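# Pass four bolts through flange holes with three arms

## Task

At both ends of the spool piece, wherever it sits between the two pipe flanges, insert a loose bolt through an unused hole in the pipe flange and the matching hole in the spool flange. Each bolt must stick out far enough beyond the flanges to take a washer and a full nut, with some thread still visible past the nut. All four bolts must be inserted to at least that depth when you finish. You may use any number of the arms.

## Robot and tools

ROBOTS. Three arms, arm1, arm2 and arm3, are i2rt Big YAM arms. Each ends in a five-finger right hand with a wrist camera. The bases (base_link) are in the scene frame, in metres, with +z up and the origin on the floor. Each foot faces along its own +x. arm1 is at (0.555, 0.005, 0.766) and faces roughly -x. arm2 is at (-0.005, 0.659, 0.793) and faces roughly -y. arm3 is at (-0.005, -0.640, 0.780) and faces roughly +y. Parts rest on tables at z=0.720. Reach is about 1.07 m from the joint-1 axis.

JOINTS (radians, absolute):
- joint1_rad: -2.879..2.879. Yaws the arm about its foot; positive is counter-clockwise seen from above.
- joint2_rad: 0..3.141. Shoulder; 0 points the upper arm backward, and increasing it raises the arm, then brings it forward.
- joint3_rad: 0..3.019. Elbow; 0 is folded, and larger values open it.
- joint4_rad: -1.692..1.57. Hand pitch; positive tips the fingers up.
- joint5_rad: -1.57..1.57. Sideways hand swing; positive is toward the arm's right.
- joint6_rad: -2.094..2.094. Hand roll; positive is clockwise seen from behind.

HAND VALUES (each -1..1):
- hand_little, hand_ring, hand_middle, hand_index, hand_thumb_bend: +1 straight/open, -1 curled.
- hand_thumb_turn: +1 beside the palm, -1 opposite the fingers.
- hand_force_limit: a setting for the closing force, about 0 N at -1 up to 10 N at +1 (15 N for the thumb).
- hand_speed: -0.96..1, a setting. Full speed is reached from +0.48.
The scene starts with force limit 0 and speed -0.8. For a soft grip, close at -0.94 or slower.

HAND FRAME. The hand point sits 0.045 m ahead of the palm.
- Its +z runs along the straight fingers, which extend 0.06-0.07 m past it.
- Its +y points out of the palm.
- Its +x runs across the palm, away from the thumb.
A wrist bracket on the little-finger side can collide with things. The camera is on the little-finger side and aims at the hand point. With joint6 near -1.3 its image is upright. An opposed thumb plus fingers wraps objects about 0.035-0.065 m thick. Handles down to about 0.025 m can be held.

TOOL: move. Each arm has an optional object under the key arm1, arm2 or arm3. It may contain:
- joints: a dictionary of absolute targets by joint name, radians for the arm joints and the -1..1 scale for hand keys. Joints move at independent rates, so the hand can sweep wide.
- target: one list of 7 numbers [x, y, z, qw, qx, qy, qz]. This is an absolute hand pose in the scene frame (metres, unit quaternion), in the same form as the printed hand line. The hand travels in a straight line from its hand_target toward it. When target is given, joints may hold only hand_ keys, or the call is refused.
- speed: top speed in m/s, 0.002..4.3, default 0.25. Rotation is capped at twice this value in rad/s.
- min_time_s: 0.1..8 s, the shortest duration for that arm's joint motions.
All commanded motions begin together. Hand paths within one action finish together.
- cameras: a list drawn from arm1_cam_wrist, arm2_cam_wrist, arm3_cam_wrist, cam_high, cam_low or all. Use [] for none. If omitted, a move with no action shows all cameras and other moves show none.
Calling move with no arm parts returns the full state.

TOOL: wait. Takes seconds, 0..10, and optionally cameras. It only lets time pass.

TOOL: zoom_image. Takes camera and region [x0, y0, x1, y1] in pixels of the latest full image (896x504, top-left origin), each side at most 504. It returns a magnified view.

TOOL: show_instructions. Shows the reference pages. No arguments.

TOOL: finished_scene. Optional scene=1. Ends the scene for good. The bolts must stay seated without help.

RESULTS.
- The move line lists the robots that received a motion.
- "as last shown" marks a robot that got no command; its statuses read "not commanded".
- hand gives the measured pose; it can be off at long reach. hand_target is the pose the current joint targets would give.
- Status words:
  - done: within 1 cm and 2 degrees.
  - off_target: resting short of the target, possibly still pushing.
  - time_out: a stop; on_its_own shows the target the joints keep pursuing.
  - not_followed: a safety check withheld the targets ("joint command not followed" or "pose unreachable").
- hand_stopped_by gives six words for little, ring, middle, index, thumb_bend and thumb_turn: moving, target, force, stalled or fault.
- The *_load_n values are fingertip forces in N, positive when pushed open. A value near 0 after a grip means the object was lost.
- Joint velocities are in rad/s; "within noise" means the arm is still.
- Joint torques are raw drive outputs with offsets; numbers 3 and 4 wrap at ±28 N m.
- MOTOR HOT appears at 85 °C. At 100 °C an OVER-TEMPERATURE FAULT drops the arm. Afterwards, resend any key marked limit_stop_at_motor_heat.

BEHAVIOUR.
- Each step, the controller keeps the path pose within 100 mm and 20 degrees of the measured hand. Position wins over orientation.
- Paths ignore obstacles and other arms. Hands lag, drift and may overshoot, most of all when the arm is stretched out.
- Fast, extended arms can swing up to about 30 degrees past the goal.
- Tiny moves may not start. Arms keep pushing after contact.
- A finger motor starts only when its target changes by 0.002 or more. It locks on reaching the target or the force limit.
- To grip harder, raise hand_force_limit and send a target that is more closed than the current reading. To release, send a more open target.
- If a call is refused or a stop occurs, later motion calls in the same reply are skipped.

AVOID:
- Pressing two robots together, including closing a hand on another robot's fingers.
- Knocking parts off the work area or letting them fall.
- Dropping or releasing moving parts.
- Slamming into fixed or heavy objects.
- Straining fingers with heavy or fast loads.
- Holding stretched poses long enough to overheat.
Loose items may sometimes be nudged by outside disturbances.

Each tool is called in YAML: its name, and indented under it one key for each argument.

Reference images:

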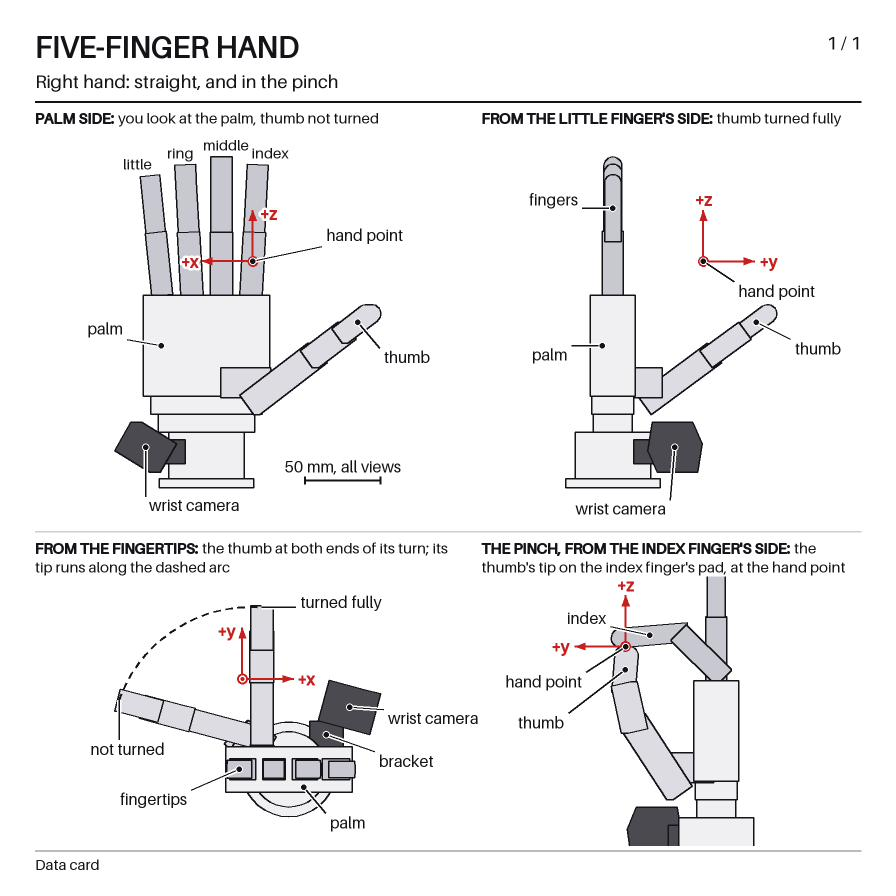

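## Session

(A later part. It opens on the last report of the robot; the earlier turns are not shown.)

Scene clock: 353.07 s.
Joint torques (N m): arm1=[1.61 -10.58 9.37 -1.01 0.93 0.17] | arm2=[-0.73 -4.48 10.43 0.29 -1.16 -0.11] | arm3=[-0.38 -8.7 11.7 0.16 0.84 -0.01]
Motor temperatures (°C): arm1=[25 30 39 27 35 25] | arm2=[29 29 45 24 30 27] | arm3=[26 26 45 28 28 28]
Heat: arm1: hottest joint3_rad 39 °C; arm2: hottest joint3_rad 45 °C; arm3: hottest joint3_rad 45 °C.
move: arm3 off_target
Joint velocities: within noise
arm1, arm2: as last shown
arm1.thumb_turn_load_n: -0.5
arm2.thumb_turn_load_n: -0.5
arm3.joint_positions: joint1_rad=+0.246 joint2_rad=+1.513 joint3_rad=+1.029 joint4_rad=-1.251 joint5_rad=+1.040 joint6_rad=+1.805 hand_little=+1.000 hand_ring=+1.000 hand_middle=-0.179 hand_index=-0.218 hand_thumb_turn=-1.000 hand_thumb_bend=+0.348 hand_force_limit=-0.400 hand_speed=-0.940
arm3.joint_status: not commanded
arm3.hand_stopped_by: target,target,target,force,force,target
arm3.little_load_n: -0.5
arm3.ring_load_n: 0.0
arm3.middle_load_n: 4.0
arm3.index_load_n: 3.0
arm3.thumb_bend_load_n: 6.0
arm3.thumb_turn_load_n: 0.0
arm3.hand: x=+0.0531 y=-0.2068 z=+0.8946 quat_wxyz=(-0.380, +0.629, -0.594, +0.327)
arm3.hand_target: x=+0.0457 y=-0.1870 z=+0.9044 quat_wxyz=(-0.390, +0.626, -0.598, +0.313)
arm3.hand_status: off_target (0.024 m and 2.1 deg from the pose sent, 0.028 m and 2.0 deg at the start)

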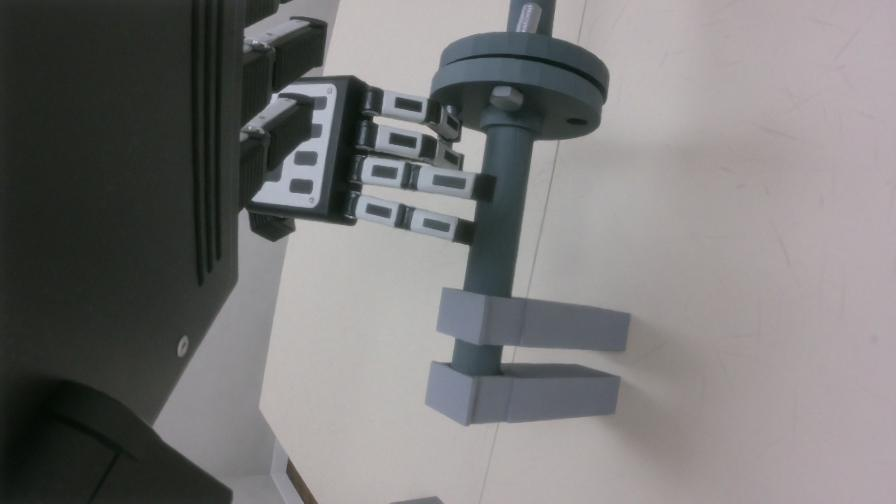

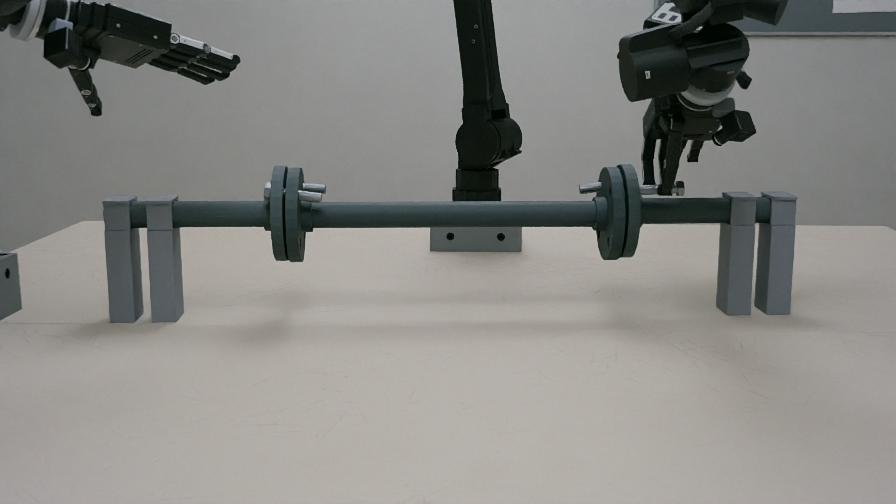

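move:
  arm3: {"target": [0.0480, -0.1800, 0.9046, 0.39033, -0.62537, 0.59849, -0.31361], "speed": 0.012}
  cameras: ["arm1_cam_wrist", "cam_low"]

zoom_image:
  camera: "arm1_cam_wrist"
  region: [425, 85, 485, 145]

zoom_image:
  camera: "cam_low"
  region: [590, 155, 700, 265]

Scene clock: 354.87 s.
Joint torques (N m): arm1=[1.61 -10.58 9.37 -1.02 0.93 0.18] | arm2=[-1.26 -4.48 10.37 0.43 -1.12 -0.11] | arm3=[-1.2 -9.17 11.75 0.36 0.9 -0.13]
Motor temperatures (°C): arm1=[25 30 39 27 35 25] | arm2=[29 29 45 24 30 27] | arm3=[26 26 45 28 28 28]
Heat: arm1: hottest joint3_rad 39 °C; arm2: hottest joint3_rad 45 °C; arm3: hottest joint3_rad 45 °C.
move: arm3 off_target
Joint velocities: within noise
arm1, arm2: as last shown
arm1.thumb_turn_load_n: 0.0
arm2.thumb_turn_load_n: 0.0
arm3.joint_positions: joint1_rad=+0.246 joint2_rad=+1.523 joint3_rad=+1.042 joint4_rad=-1.246 joint5_rad=+1.041 joint6_rad=+1.801 hand_little=+1.000 hand_ring=+1.000 hand_middle=-0.179 hand_index=-0.218 hand_thumb_turn=-1.000 hand_thumb_bend=+0.348 hand_force_limit=-0.400 hand_speed=-0.940
arm3.joint_status: not commanded
arm3.hand_stopped_by: target,target,target,force,force,target
arm3.little_load_n: 0.0
arm3.ring_load_n: 0.0
arm3.middle_load_n: 4.0
arm3.index_load_n: 3.5
arm3.thumb_bend_load_n: 5.5
arm3.thumb_turn_load_n: 0.0
arm3.hand: x=+0.0519 y=-0.2009 z=+0.8951 quat_wxyz=(-0.381, +0.629, -0.594, +0.325)
arm3.hand_target: x=+0.0480 y=-0.1809 z=+0.9049 quat_wxyz=(-0.391, +0.625, -0.598, +0.314)
arm3.hand_status: off_target (0.023 m and 1.8 deg from the pose sent, 0.029 m and 2.1 deg at the start)

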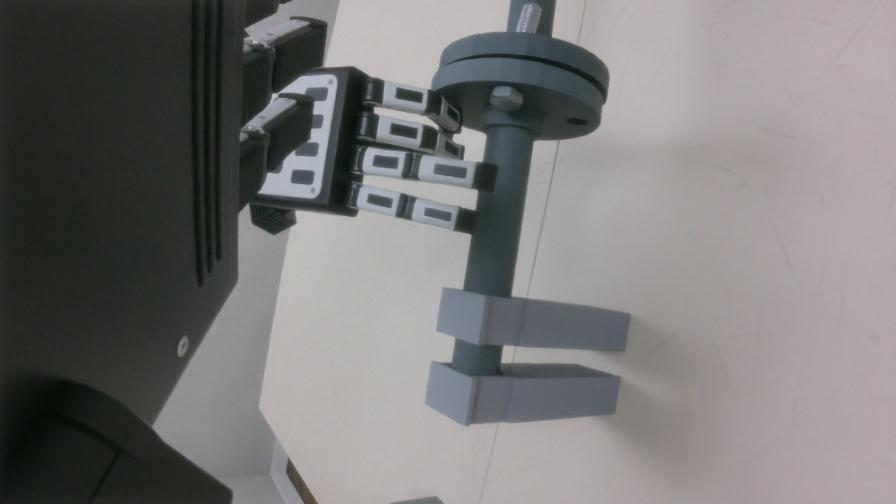

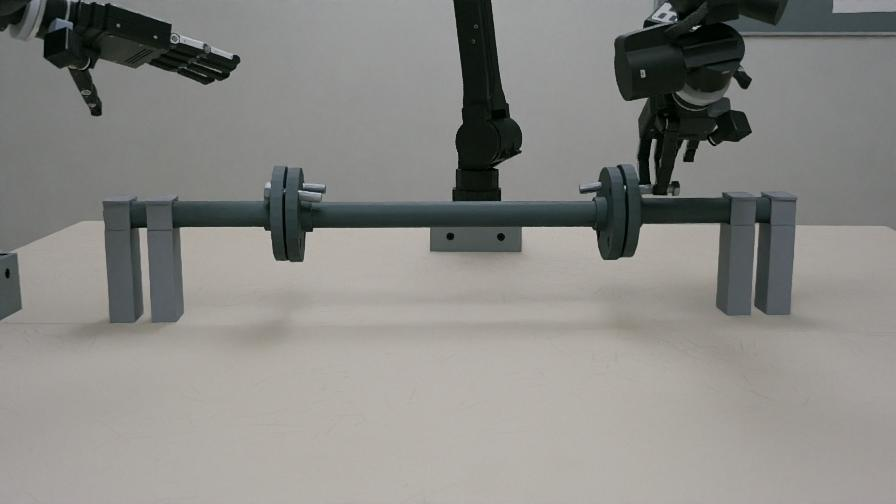

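Scaled by 8.400.

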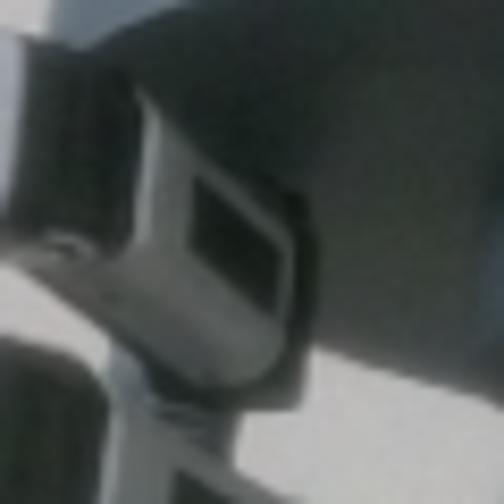

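Scaled by 4.582.

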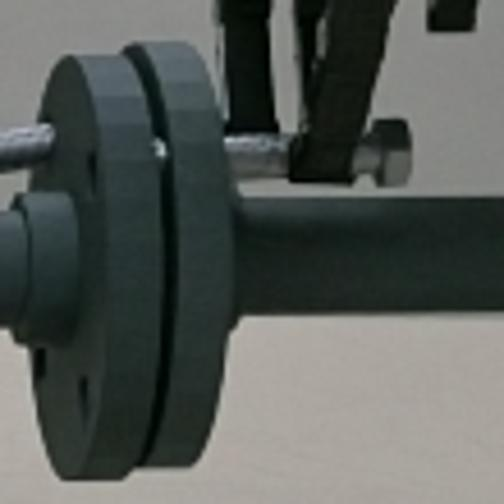

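move:
  arm3: {"joints": {"hand_index": 0.1, "hand_speed": -0.9}}
  cameras: ["arm1_cam_wrist", "cam_low", "arm3_cam_wrist"]

zoom_image:
  camera: "cam_low"
  region: [590, 155, 700, 265]

Scene clock: 357.57 s.
Joint torques (N m): arm1=[1.55 -10.52 9.39 -1.01 0.93 0.17] | arm2=[-0.85 -4.13 10.35 0.2 -1.15 -0.12] | arm3=[-1.08 -9 11.75 0.38 0.9 -0.12]
Motor temperatures (°C): arm1=[25 30 39 27 35 25] | arm2=[29 29 45 24 30 27] | arm3=[26 26 45 28 28 28]
Heat: arm1: hottest joint3_rad 39 °C; arm2: hottest joint3_rad 45 °C; arm3: hottest joint3_rad 45 °C.
move: arm3 done
Joint velocities: within noise
arm1, arm2: as last shown
arm3.joint_positions: joint1_rad=+0.246 joint2_rad=+1.523 joint3_rad=+1.042 joint4_rad=-1.246 joint5_rad=+1.041 joint6_rad=+1.801 hand_little=+1.000 hand_ring=+1.000 hand_middle=-0.179 hand_index=+0.100 hand_thumb_turn=-1.000 hand_thumb_bend=+0.348 hand_force_limit=-0.400 hand_speed=-0.900
arm3.joint_status: all done
arm3.hand_stopped_by: target,target,target,target,force,target
arm3.little_load_n: 0.0
arm3.ring_load_n: 0.0
arm3.middle_load_n: 4.5
arm3.index_load_n: 0.0
arm3.thumb_bend_load_n: 3.5
arm3.thumb_turn_load_n: 0.0
arm3.hand: x=+0.0519 y=-0.2009 z=+0.8951 quat_wxyz=(-0.381, +0.629, -0.594, +0.325)
arm3.hand_target: x=+0.0480 y=-0.1809 z=+0.9049 quat_wxyz=(-0.391, +0.625, -0.598, +0.314)
arm3.hand_status: not commanded
pictures: arm1_cam_wrist, arm3_cam_wrist, cam_low

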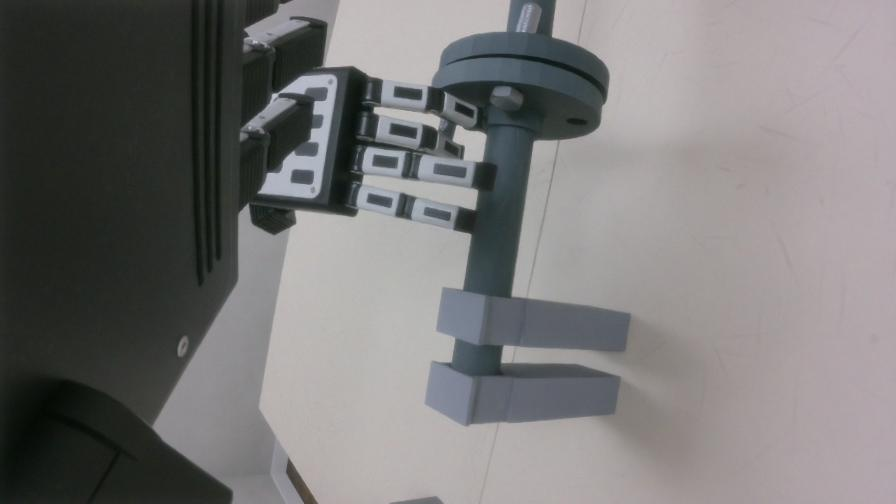

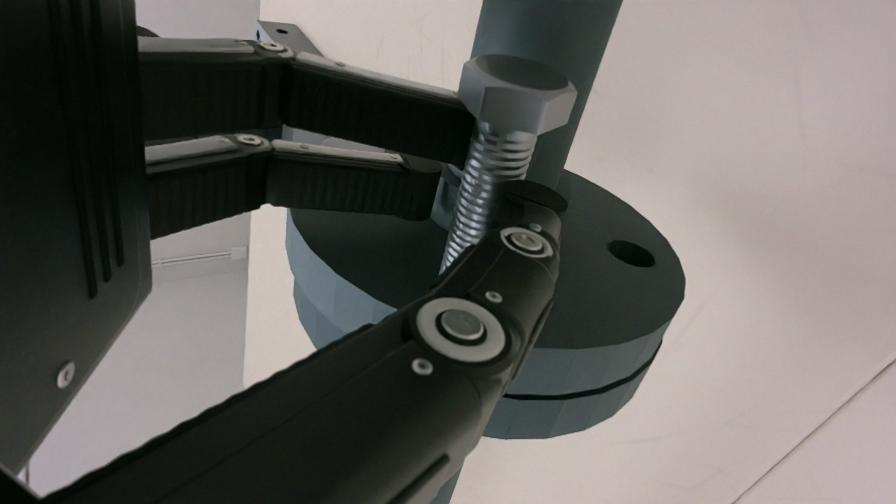

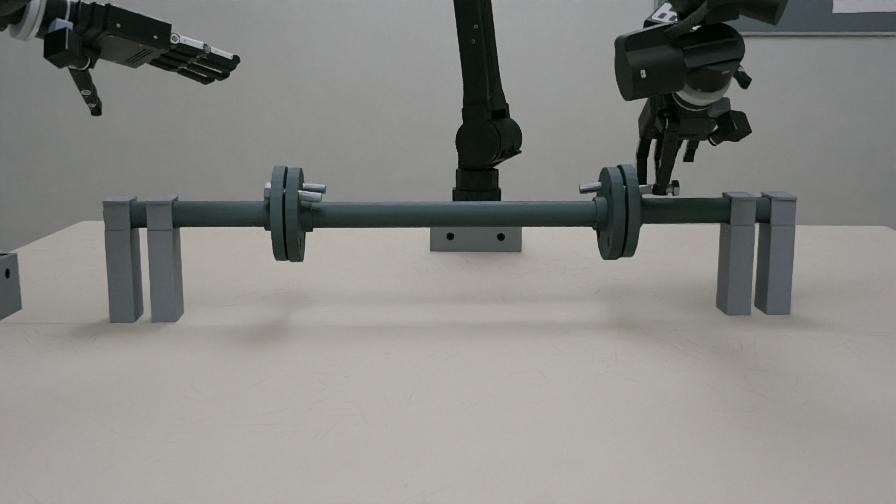

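Scaled by 4.582.

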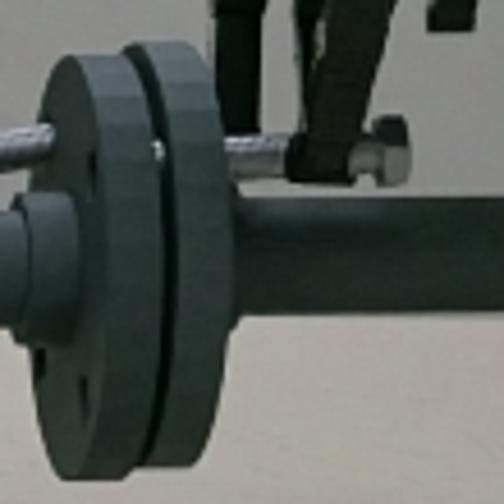

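zoom_image:
  camera: "arm1_cam_wrist"
  region: [400, 20, 620, 240]

zoom_image:
  camera: "arm3_cam_wrist"
  region: [300, 20, 720, 440]

Scaled by 2.291.

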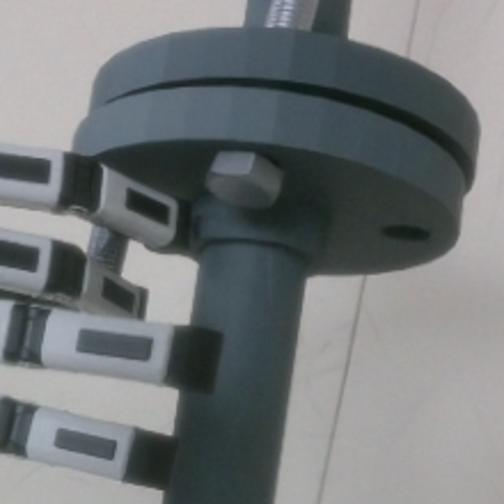

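Scaled by 1.200.

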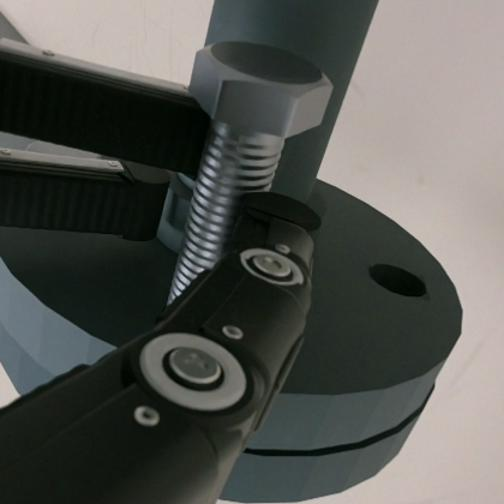

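move:
  arm3: {"joints": {"hand_index": 0.25}}
  cameras: ["arm1_cam_wrist", "cam_low"]

zoom_image:
  camera: "arm1_cam_wrist"
  region: [430, 60, 540, 170]

Scene clock: 360.33 s.
Joint torques (N m): arm1=[1.55 -10.58 9.37 -1.02 0.92 0.17] | arm2=[-1.61 -4.13 10.45 0.32 -1.17 -0.1] | arm3=[-1.14 -9.11 11.75 0.38 0.9 -0.12]
Motor temperatures (°C): arm1=[25 30 39 27 35 25] | arm2=[29 29 45 24 30 27] | arm3=[26 26 46 28 28 28]
Heat: arm1: hottest joint3_rad 39 °C; arm2: hottest joint3_rad 45 °C; arm3: hottest joint3_rad 46 °C.
move: arm3 done
Joint velocities: within noise
arm1, arm2: as last shown
arm2.thumb_turn_load_n: -0.5
arm3.joint_positions: joint1_rad=+0.246 joint2_rad=+1.523 joint3_rad=+1.042 joint4_rad=-1.246 joint5_rad=+1.041 joint6_rad=+1.801 hand_little=+1.000 hand_ring=+1.000 hand_middle=-0.179 hand_index=+0.250 hand_thumb_turn=-1.000 hand_thumb_bend=+0.348 hand_force_limit=-0.400 hand_speed=-0.900
arm3.joint_status: all done
arm3.hand_stopped_by: target,target,target,target,force,target
arm3.little_load_n: 0.0
arm3.ring_load_n: 0.0
arm3.middle_load_n: 5.0
arm3.index_load_n: 0.0
arm3.thumb_bend_load_n: 3.5
arm3.thumb_turn_load_n: 0.0
arm3.hand: x=+0.0519 y=-0.2009 z=+0.8951 quat_wxyz=(-0.381, +0.629, -0.594, +0.325)
arm3.hand_target: x=+0.0480 y=-0.1809 z=+0.9049 quat_wxyz=(-0.391, +0.625, -0.598, +0.314)
arm3.hand_status: not commanded

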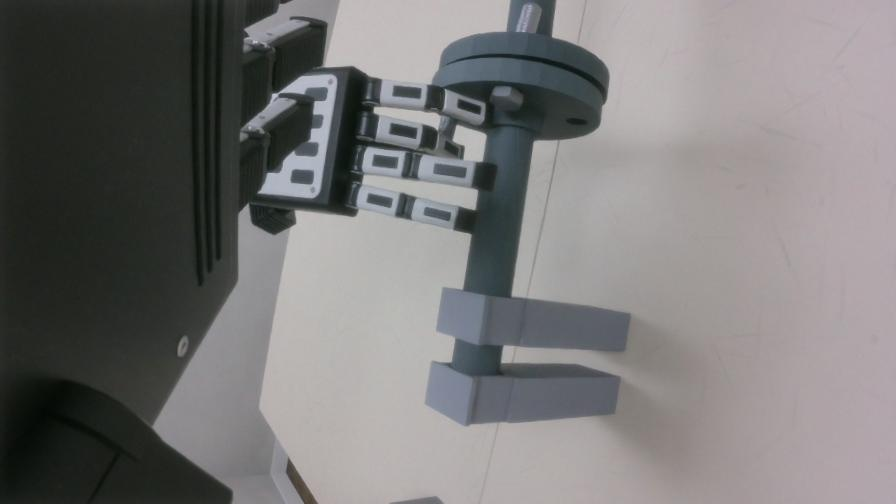

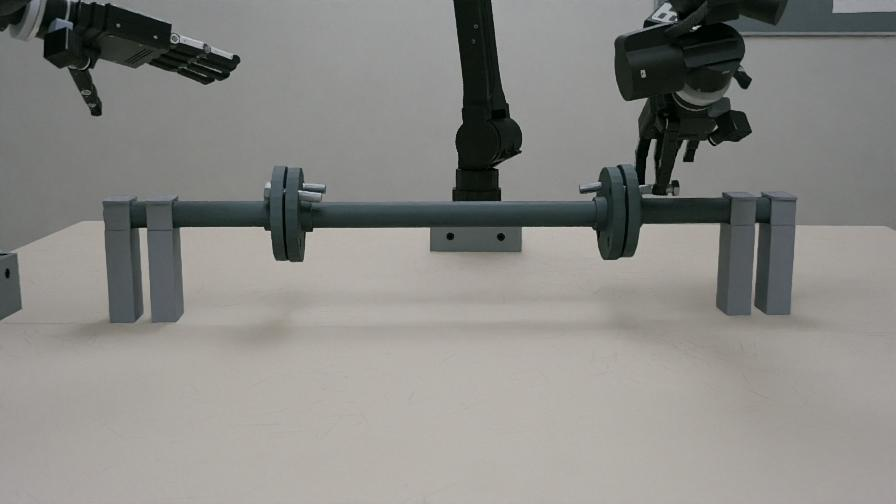

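Scaled by 4.582.

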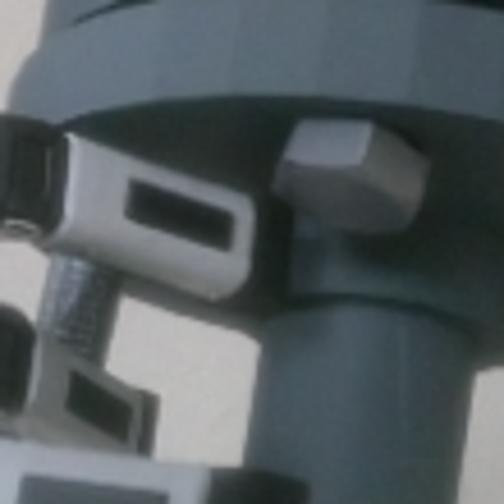

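move:
  arm3: {"joints": {"joint2_rad": 1.513, "joint3_rad": 1.045}, "min_time_s": 2}
  cameras: ["arm1_cam_wrist"]

zoom_image:
  camera: "arm1_cam_wrist"
  region: [430, 60, 540, 170]

Scene clock: 364.50 s.
Joint torques (N m): arm1=[1.55 -10.52 9.37 -1.01 0.92 0.18] | arm2=[-0.91 -3.66 10.45 0.36 -1.1 -0.11] | arm3=[-1.03 -11.34 8.24 0.36 0.9 -0.12]
Motor temperatures (°C): arm1=[25 30 39 27 35 25] | arm2=[29 29 45 24 30 27] | arm3=[26 26 46 28 28 28]
Heat: arm1: hottest joint3_rad 39 °C; arm2: hottest joint3_rad 45 °C; arm3: hottest joint3_rad 46 °C.
move: arm3 done
Joint velocities: within noise
arm1, arm2: as last shown
arm2.thumb_turn_load_n: 0.0
arm3.joint_positions: joint1_rad=+0.246 joint2_rad=+1.523 joint3_rad=+1.042 joint4_rad=-1.246 joint5_rad=+1.041 joint6_rad=+1.801 hand_little=+1.000 hand_ring=+1.000 hand_middle=-0.179 hand_index=+0.250 hand_thumb_turn=-1.000 hand_thumb_bend=+0.348 hand_force_limit=-0.400 hand_speed=-0.900
arm3.joint_status: all done
arm3.hand_stopped_by: target,target,target,target,force,target
arm3.little_load_n: 0.0
arm3.ring_load_n: 0.0
arm3.middle_load_n: 5.0
arm3.index_load_n: 0.0
arm3.thumb_bend_load_n: 3.5
arm3.thumb_turn_load_n: 0.0
arm3.hand: x=+0.0519 y=-0.2009 z=+0.8951 quat_wxyz=(-0.381, +0.629, -0.594, +0.325)
arm3.hand_target: x=+0.0514 y=-0.1980 z=+0.9006 quat_wxyz=(-0.386, +0.628, -0.595, +0.319)
arm3.hand_status: not commanded

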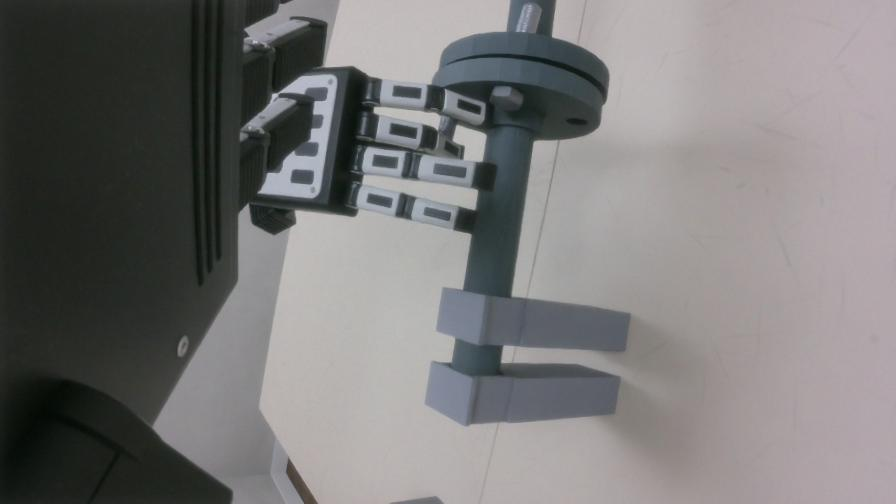

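Scaled by 4.582.

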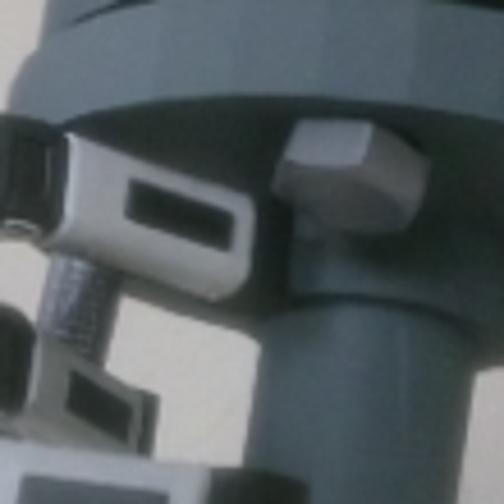

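move:
  arm3: {"joints": {"joint2_rad": 1.500, "joint3_rad": 1.030}, "min_time_s": 2}

move:
  arm3: {"joints": {"joint2_rad": 1.492, "joint3_rad": 1.020}, "min_time_s": 2}

Scene clock: 366.97 s.
Joint torques (N m): arm1=[1.61 -10.58 9.37 -1.02 0.93 0.17] | arm2=[-0.97 -3.96 10.48 0.4 -1.13 -0.11] | arm3=[-1.26 -11.93 7.15 0.38 0.9 -0.11]
Motor temperatures (°C): arm1=[25 30 39 27 35 25] | arm2=[29 29 45 24 30 27] | arm3=[26 26 45 28 28 28]
Heat: arm1: hottest joint3_rad 39 °C; arm2: hottest joint3_rad 45 °C; arm3: hottest joint3_rad 45 °C.
move: arm3 done
Joint velocities: within noise
arm1, arm2: as last shown
arm1.thumb_turn_load_n: -0.5
arm2.index_load_n: -0.5
arm2.thumb_turn_load_n: -0.5
arm3.joint_positions: joint1_rad=+0.246 joint2_rad=+1.518 joint3_rad=+1.042 joint4_rad=-1.246 joint5_rad=+1.041 joint6_rad=+1.800 hand_little=+1.000 hand_ring=+1.000 hand_middle=-0.179 hand_index=+0.250 hand_thumb_turn=-1.000 hand_thumb_bend=+0.348 hand_force_limit=-0.400 hand_speed=-0.900
arm3.joint_status: all done
arm3.hand_stopped_by: target,target,target,target,force,target
arm3.little_load_n: 0.0
arm3.ring_load_n: 0.0
arm3.middle_load_n: 5.0
arm3.index_load_n: 0.0
arm3.thumb_bend_load_n: 3.5
arm3.thumb_turn_load_n: 0.0
arm3.hand: x=+0.0518 y=-0.2009 z=+0.8972 quat_wxyz=(-0.382, +0.629, -0.595, +0.323)
arm3.hand_target: x=+0.0526 y=-0.2037 z=+0.9005 quat_wxyz=(-0.386, +0.628, -0.595, +0.320)
arm3.hand_status: not commanded
pictures: none

Scene clock: 369.27 s.
Joint torques (N m): arm1=[1.55 -10.58 9.39 -1.01 0.93 0.17] | arm2=[-1.26 -4.66 10.35 0.21 -1.16 -0.12] | arm3=[-1.08 -11.75 7.19 0.39 0.9 -0.12]
Motor temperatures (°C): arm1=[25 30 39 27 35 25] | arm2=[29 29 45 24 30 27] | arm3=[26 26 45 28 28 28]
Heat: arm1: hottest joint3_rad 39 °C; arm2: hottest joint3_rad 45 °C; arm3: hottest joint3_rad 45 °C.
move: arm3 done
Joint velocities: within noise
arm1, arm2: as last shown
arm2.thumb_turn_load_n: 0.0
arm3.joint_positions: joint1_rad=+0.246 joint2_rad=+1.510 joint3_rad=+1.031 joint4_rad=-1.245 joint5_rad=+1.041 joint6_rad=+1.800 hand_little=+1.000 hand_ring=+1.000 hand_middle=-0.179 hand_index=+0.250 hand_thumb_turn=-1.000 hand_thumb_bend=+0.348 hand_force_limit=-0.400 hand_speed=-0.900
arm3.joint_status: all done
arm3.hand_stopped_by: target,target,target,target,force,target
arm3.little_load_n: 0.0
arm3.ring_load_n: 0.0
arm3.middle_load_n: 5.0
arm3.index_load_n: 0.0
arm3.thumb_bend_load_n: 3.5
arm3.thumb_turn_load_n: 0.0
arm3.hand: x=+0.0527 y=-0.2050 z=+0.8967 quat_wxyz=(-0.382, +0.629, -0.595, +0.324)
arm3.hand_target: x=+0.0533 y=-0.2074 z=+0.9000 quat_wxyz=(-0.386, +0.628, -0.595, +0.321)
arm3.hand_status: not commanded
pictures: none

move:
  arm3: {"joints": {"joint2_rad": 1.488, "joint3_rad": 1.012}, "min_time_s": 2}
  cameras: ["arm1_cam_wrist", "cam_low"]

zoom_image:
  camera: "arm1_cam_wrist"
  region: [430, 60, 540, 170]

zoom_image:
  camera: "cam_low"
  region: [590, 155, 700, 265]

Scene clock: 371.77 s.
Joint torques (N m): arm1=[1.55 -10.52 9.39 -1.02 0.93 0.18] | arm2=[-0.85 -4.13 10.4 0.43 -1.14 -0.11] | arm3=[-1.2 -11.63 6.97 0.35 0.89 -0.12]
Motor temperatures (°C): arm1=[25 30 39 27 35 25] | arm2=[29 29 45 24 30 27] | arm3=[26 26 44 28 28 28]
Heat: arm1: hottest joint3_rad 39 °C; arm2: hottest joint3_rad 45 °C; arm3: hottest joint3_rad 44 °C.
move: arm3 done
Joint velocities: within noise
arm1.joint_positions: joint1_rad=+1.133 joint2_rad=+1.417 joint3_rad=+1.254 joint4_rad=-1.680 joint5_rad=+1.125 joint6_rad=+1.673 hand_little=+1.000 hand_ring=+1.000 hand_middle=+1.000 hand_index=+1.000 hand_thumb_turn=+1.000 hand_thumb_bend=+1.000 hand_force_limit=-0.300 hand_speed=+0.000
arm1.joint_status: not commanded
arm1.hand_stopped_by: target,target,target,target,target,target
arm1.little_load_n: 0.0
arm1.ring_load_n: 0.0
arm1.middle_load_n: -0.5
arm1.index_load_n: 0.0
arm1.thumb_bend_load_n: 0.0
arm1.thumb_turn_load_n: 0.0
arm1.hand: x=+0.2515 y=-0.2797 z=+1.0074 quat_wxyz=(-0.499, +0.695, +0.473, -0.209)
arm1.hand_target: x=+0.2496 y=-0.2893 z=+1.0196 quat_wxyz=(-0.491, +0.702, +0.466, -0.221)
arm1.hand_status: not commanded
arm2.joint_positions: joint1_rad=-0.795 joint2_rad=+1.108 joint3_rad=+0.794 joint4_rad=-1.073 joint5_rad=-1.269 joint6_rad=-1.634 hand_little=+1.000 hand_ring=+1.000 hand_middle=+1.000 hand_index=+1.000 hand_thumb_turn=+1.000 hand_thumb_bend=+1.000 hand_force_limit=+0.000 hand_speed=-0.800
arm2.joint_status: not commanded
arm2.hand_stopped_by: target,target,target,target,target,target
arm2.little_load_n: 0.0
arm2.ring_load_n: 0.0
arm2.middle_load_n: -0.5
arm2.index_load_n: 0.0
arm2.thumb_bend_load_n: 0.0
arm2.thumb_turn_load_n: -0.5
arm2.hand: x=-0.0962 y=+0.3442 z=+0.9864 quat_wxyz=(-0.127, +0.372, -0.710, +0.584)
arm2.hand_target: x=-0.1047 y=+0.3392 z=+1.0000 quat_wxyz=(-0.112, +0.380, -0.704, +0.589)
arm2.hand_status: not commanded
arm3.joint_positions: joint1_rad=+0.246 joint2_rad=+1.506 joint3_rad=+1.026 joint4_rad=-1.245 joint5_rad=+1.041 joint6_rad=+1.800 hand_little=+1.000 hand_ring=+1.000 hand_middle=-0.179 hand_index=+0.250 hand_thumb_turn=-1.000 hand_thumb_bend=+0.348 hand_force_limit=-0.400 hand_speed=-0.900
arm3.joint_status: all done
arm3.hand_stopped_by: target,target,target,target,force,target
arm3.little_load_n: 0.0
arm3.ring_load_n: 0.0
arm3.middle_load_n: 4.5
arm3.index_load_n: 0.0
arm3.thumb_bend_load_n: 3.5
arm3.thumb_turn_load_n: 0.0
arm3.hand: x=+0.0530 y=-0.2068 z=+0.8964 quat_wxyz=(-0.381, +0.629, -0.595, +0.324)
arm3.hand_target: x=+0.0539 y=-0.2104 z=+0.8987 quat_wxyz=(-0.384, +0.629, -0.594, +0.322)
arm3.hand_status: not commanded

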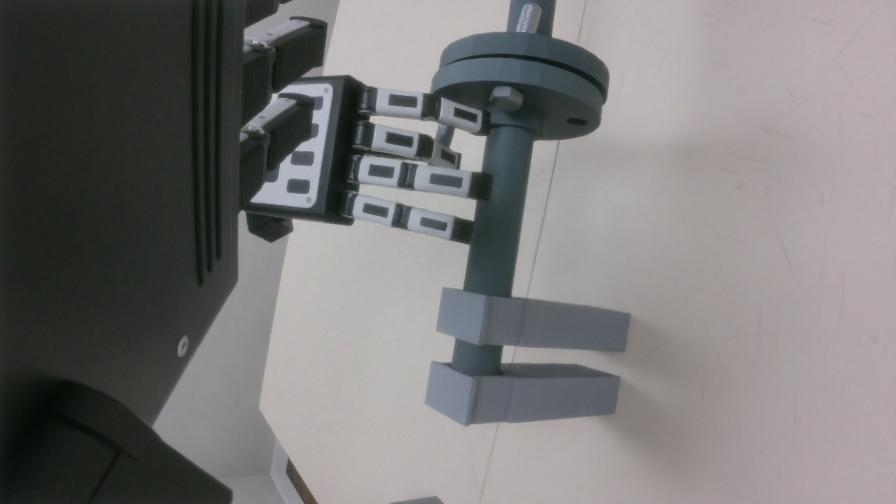

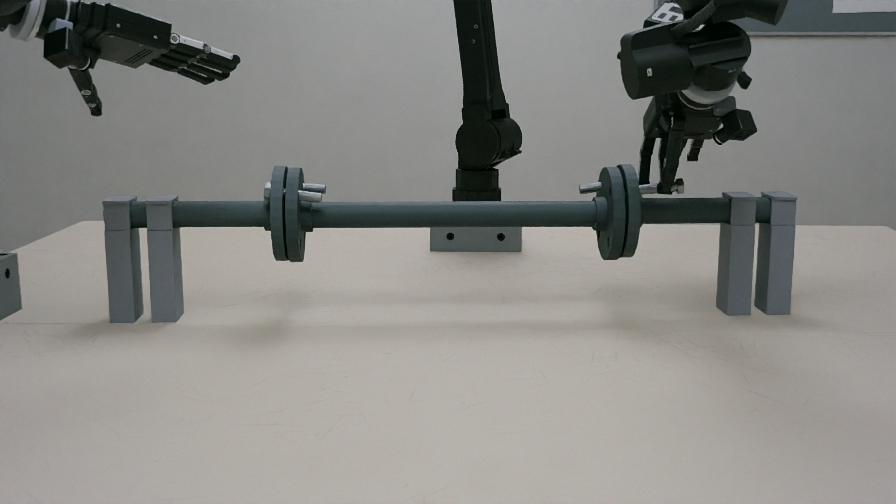

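Scaled by 4.582.

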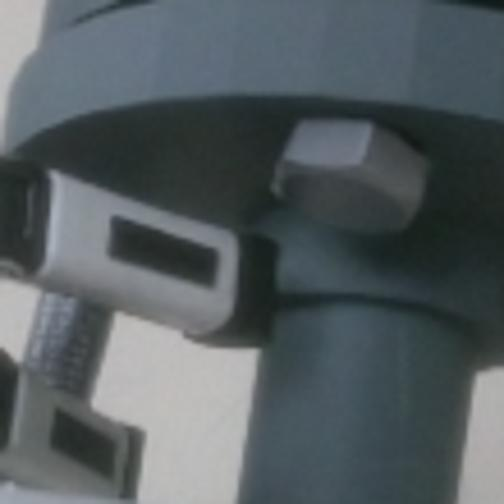

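Scaled by 4.582.

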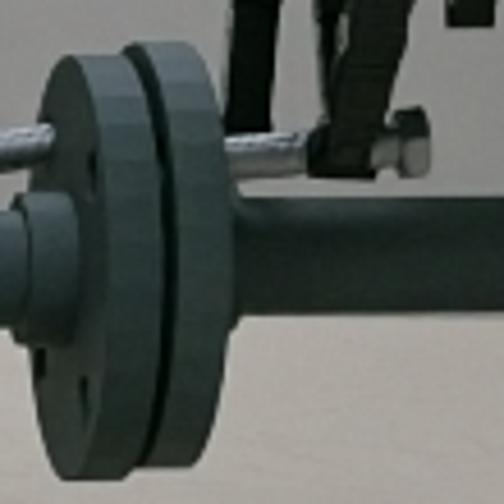

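move:
  arm3: {"joints": {"hand_index": 0.5}}
  cameras: ["arm1_cam_wrist"]

zoom_image:
  camera: "arm1_cam_wrist"
  region: [430, 60, 540, 170]

Scene clock: 373.33 s.
Joint torques (N m): arm1=[1.61 -10.58 9.37 -1.02 0.92 0.17] | arm2=[-1.03 -4.01 10.45 0.34 -1.14 -0.11] | arm3=[-1.14 -11.69 6.97 0.34 0.9 -0.12]
Motor temperatures (°C): arm1=[25 30 39 27 35 25] | arm2=[29 29 45 24 30 27] | arm3=[26 27 44 28 28 28]
Heat: arm1: hottest joint3_rad 39 °C; arm2: hottest joint3_rad 45 °C; arm3: hottest joint3_rad 44 °C.
move: arm3 done
Joint velocities: within noise
arm1, arm2: as last shown
arm1.middle_load_n: 0.0
arm2.middle_load_n: 0.0
arm2.thumb_turn_load_n: 0.0
arm3.joint_positions: joint1_rad=+0.246 joint2_rad=+1.506 joint3_rad=+1.026 joint4_rad=-1.245 joint5_rad=+1.041 joint6_rad=+1.800 hand_little=+1.000 hand_ring=+1.000 hand_middle=-0.179 hand_index=+0.500 hand_thumb_turn=-1.000 hand_thumb_bend=+0.348 hand_force_limit=-0.400 hand_speed=-0.900
arm3.joint_status: all done
arm3.hand_stopped_by: target,target,target,target,force,target
arm3.little_load_n: 0.0
arm3.ring_load_n: 0.0
arm3.middle_load_n: 5.0
arm3.index_load_n: 0.0
arm3.thumb_bend_load_n: 3.5
arm3.thumb_turn_load_n: 0.0
arm3.hand: x=+0.0530 y=-0.2068 z=+0.8964 quat_wxyz=(-0.381, +0.629, -0.595, +0.324)
arm3.hand_target: x=+0.0539 y=-0.2104 z=+0.8987 quat_wxyz=(-0.384, +0.629, -0.594, +0.322)
arm3.hand_status: not commanded

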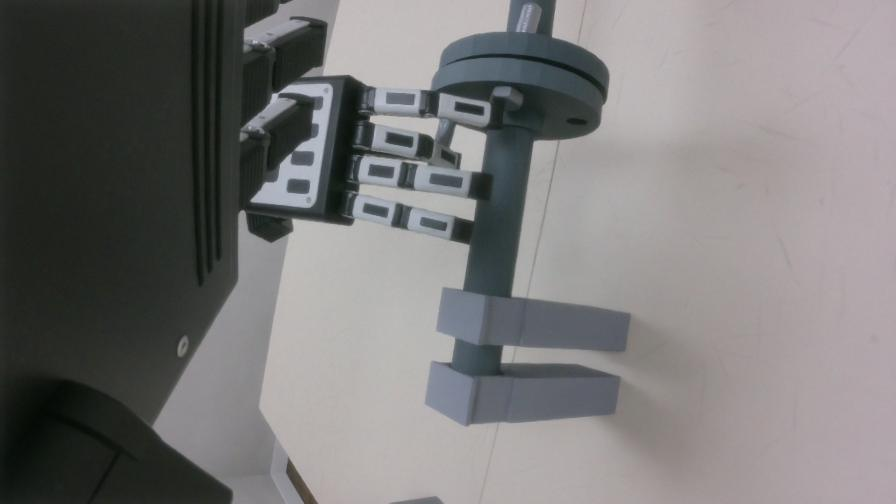

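Scaled by 4.582.

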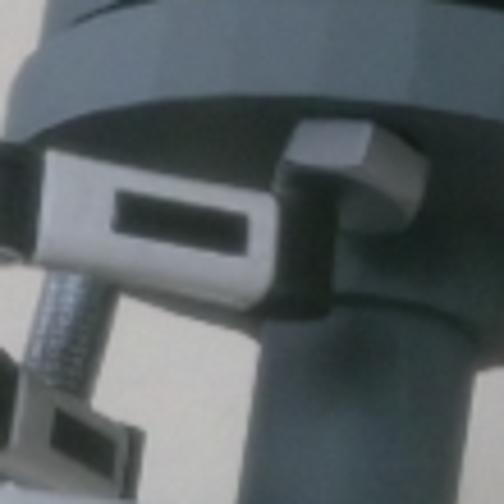

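move:
  arm3: {"joints": {"hand_index": 1.0, "hand_speed": -0.85}}
  cameras: ["arm1_cam_wrist", "arm3_cam_wrist"]

zoom_image:
  camera: "arm1_cam_wrist"
  region: [400, 20, 620, 240]

Scene clock: 375.27 s.
Joint torques (N m): arm1=[1.55 -10.58 9.37 -1.01 0.93 0.18] | arm2=[-0.5 -3.6 10.51 0.39 -1.1 -0.12] | arm3=[-1.2 -11.52 6.95 0.36 0.89 -0.12]
Motor temperatures (°C): arm1=[25 30 39 27 35 25] | arm2=[29 29 45 24 30 27] | arm3=[26 27 44 28 28 28]
Heat: arm1: hottest joint3_rad 39 °C; arm2: hottest joint3_rad 45 °C; arm3: hottest joint3_rad 44 °C.
move: arm3 done
Joint velocities: within noise
arm1, arm2: as last shown
arm1.middle_load_n: -0.5
arm2.thumb_turn_load_n: -0.5
arm3.joint_positions: joint1_rad=+0.246 joint2_rad=+1.506 joint3_rad=+1.026 joint4_rad=-1.245 joint5_rad=+1.041 joint6_rad=+1.800 hand_little=+1.000 hand_ring=+1.000 hand_middle=-0.179 hand_index=+1.000 hand_thumb_turn=-1.000 hand_thumb_bend=+0.348 hand_force_limit=-0.400 hand_speed=-0.850
arm3.joint_status: all done
arm3.hand_stopped_by: target,target,target,target,force,target
arm3.little_load_n: -0.5
arm3.ring_load_n: 0.0
arm3.middle_load_n: 5.0
arm3.index_load_n: 0.0
arm3.thumb_bend_load_n: 3.5
arm3.thumb_turn_load_n: 0.0
arm3.hand: x=+0.0530 y=-0.2068 z=+0.8964 quat_wxyz=(-0.381, +0.629, -0.595, +0.324)
arm3.hand_target: x=+0.0539 y=-0.2104 z=+0.8987 quat_wxyz=(-0.384, +0.629, -0.594, +0.322)
arm3.hand_status: not commanded

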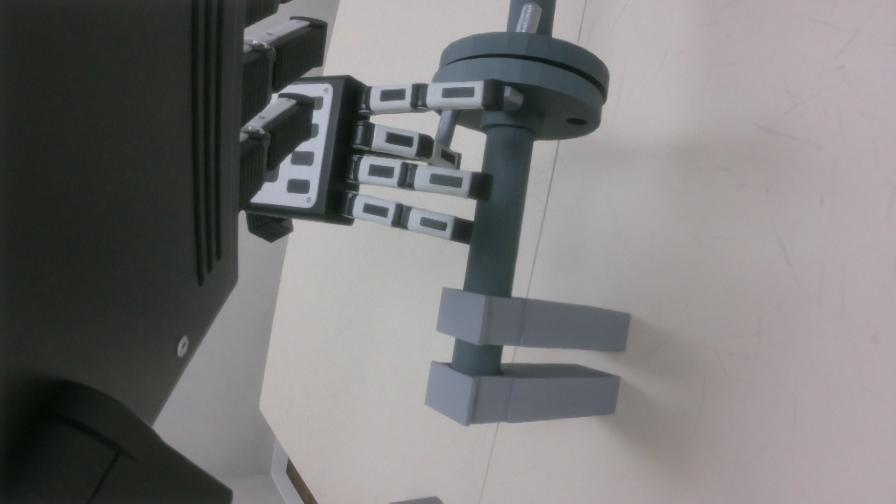

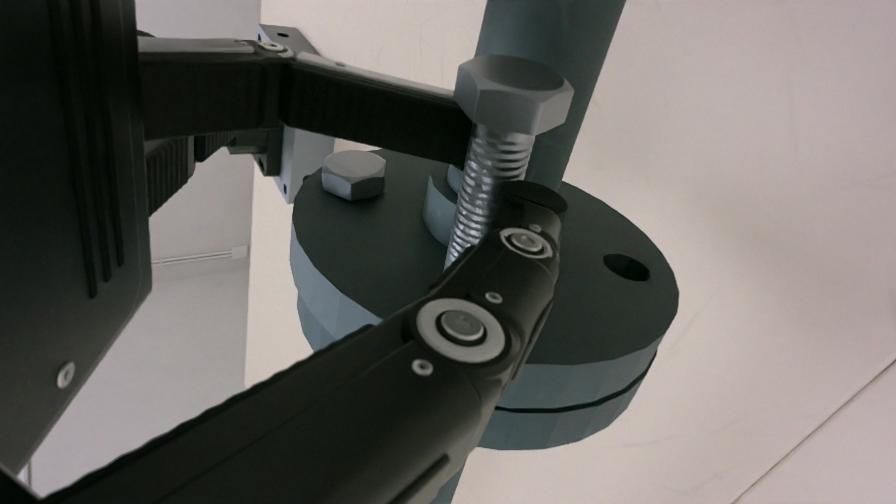

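Scaled by 2.291.

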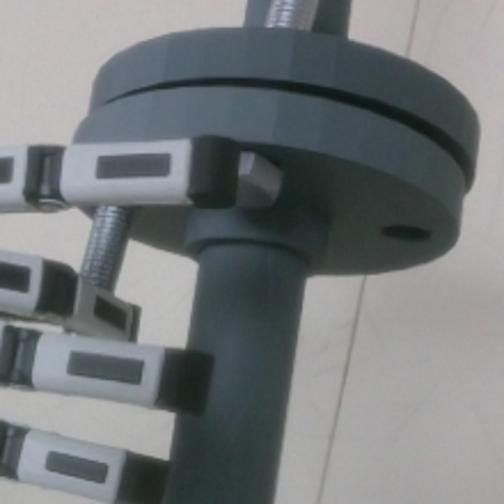

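move:
  arm3: {"joints": {"joint2_rad": 1.545, "joint3_rad": 1.100}, "min_time_s": 3}
  cameras: ["arm1_cam_wrist", "cam_low"]

zoom_image:
  camera: "arm1_cam_wrist"
  region: [400, 20, 620, 240]

zoom_image:
  camera: "cam_low"
  region: [590, 155, 700, 265]

Scene clock: 378.90 s.
Joint torques (N m): arm1=[1.61 -10.58 9.37 -1.01 0.93 0.18] | arm2=[-0.97 -3.55 10.28 0.29 -1.11 -0.1] | arm3=[-1.14 -9.11 12.14 0.38 0.9 -0.08]
Motor temperatures (°C): arm1=[25 30 39 27 35 25] | arm2=[29 29 45 24 30 27] | arm3=[26 27 43 28 28 28]
Heat: arm1: hottest joint3_rad 39 °C; arm2: hottest joint3_rad 45 °C; arm3: hottest joint3_rad 43 °C.
move: arm3 done
Joint velocities: within noise
arm1, arm2: as last shown
arm1.little_load_n: 0.5
arm1.middle_load_n: 0.0
arm3.joint_positions: joint1_rad=+0.246 joint2_rad=+1.526 joint3_rad=+1.047 joint4_rad=-1.245 joint5_rad=+1.041 joint6_rad=+1.796 hand_little=+1.000 hand_ring=+1.000 hand_middle=-0.179 hand_index=+1.000 hand_thumb_turn=-1.000 hand_thumb_bend=+0.348 hand_force_limit=-0.400 hand_speed=-0.850
arm3.joint_status: all done
arm3.hand_stopped_by: target,target,target,target,force,target
arm3.little_load_n: 0.0
arm3.ring_load_n: 0.0
arm3.middle_load_n: 5.0
arm3.index_load_n: 0.0
arm3.thumb_bend_load_n: 3.5
arm3.thumb_turn_load_n: 0.0
arm3.hand: x=+0.0514 y=-0.1994 z=+0.8955 quat_wxyz=(-0.381, +0.630, -0.593, +0.325)
arm3.hand_target: x=+0.0472 y=-0.1772 z=+0.9071 quat_wxyz=(-0.392, +0.624, -0.600, +0.311)
arm3.hand_status: not commanded

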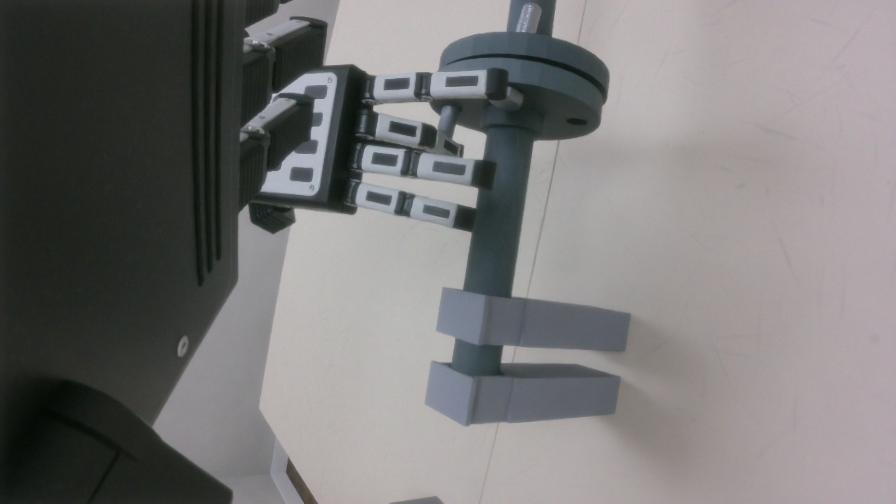

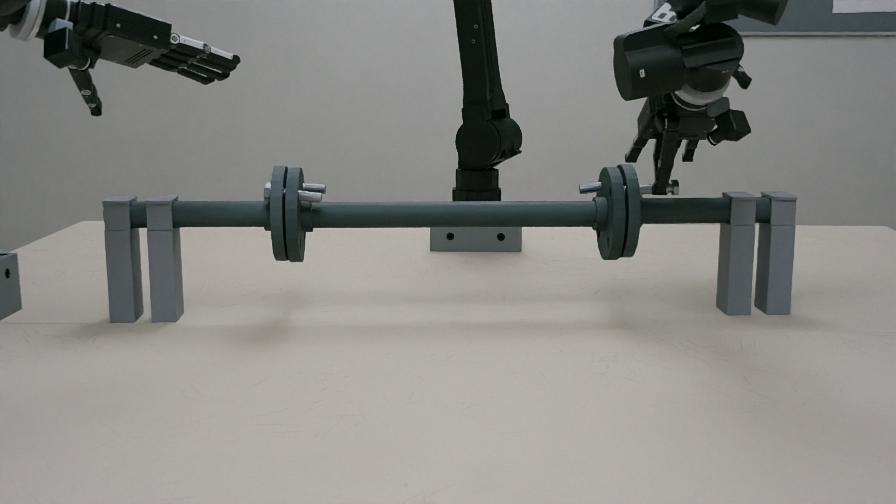

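Scaled by 2.291.

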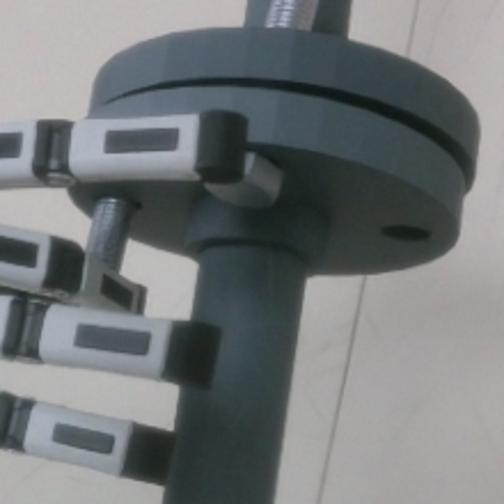

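Scaled by 4.582.

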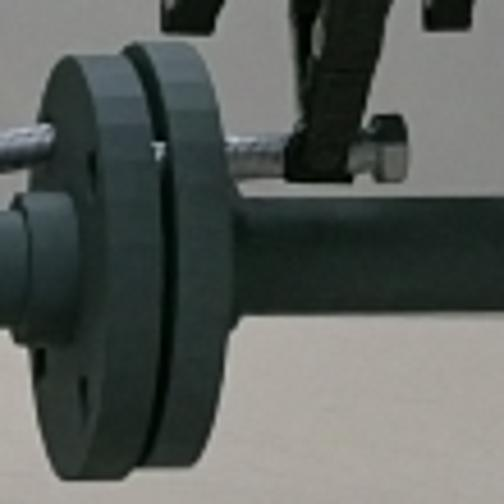

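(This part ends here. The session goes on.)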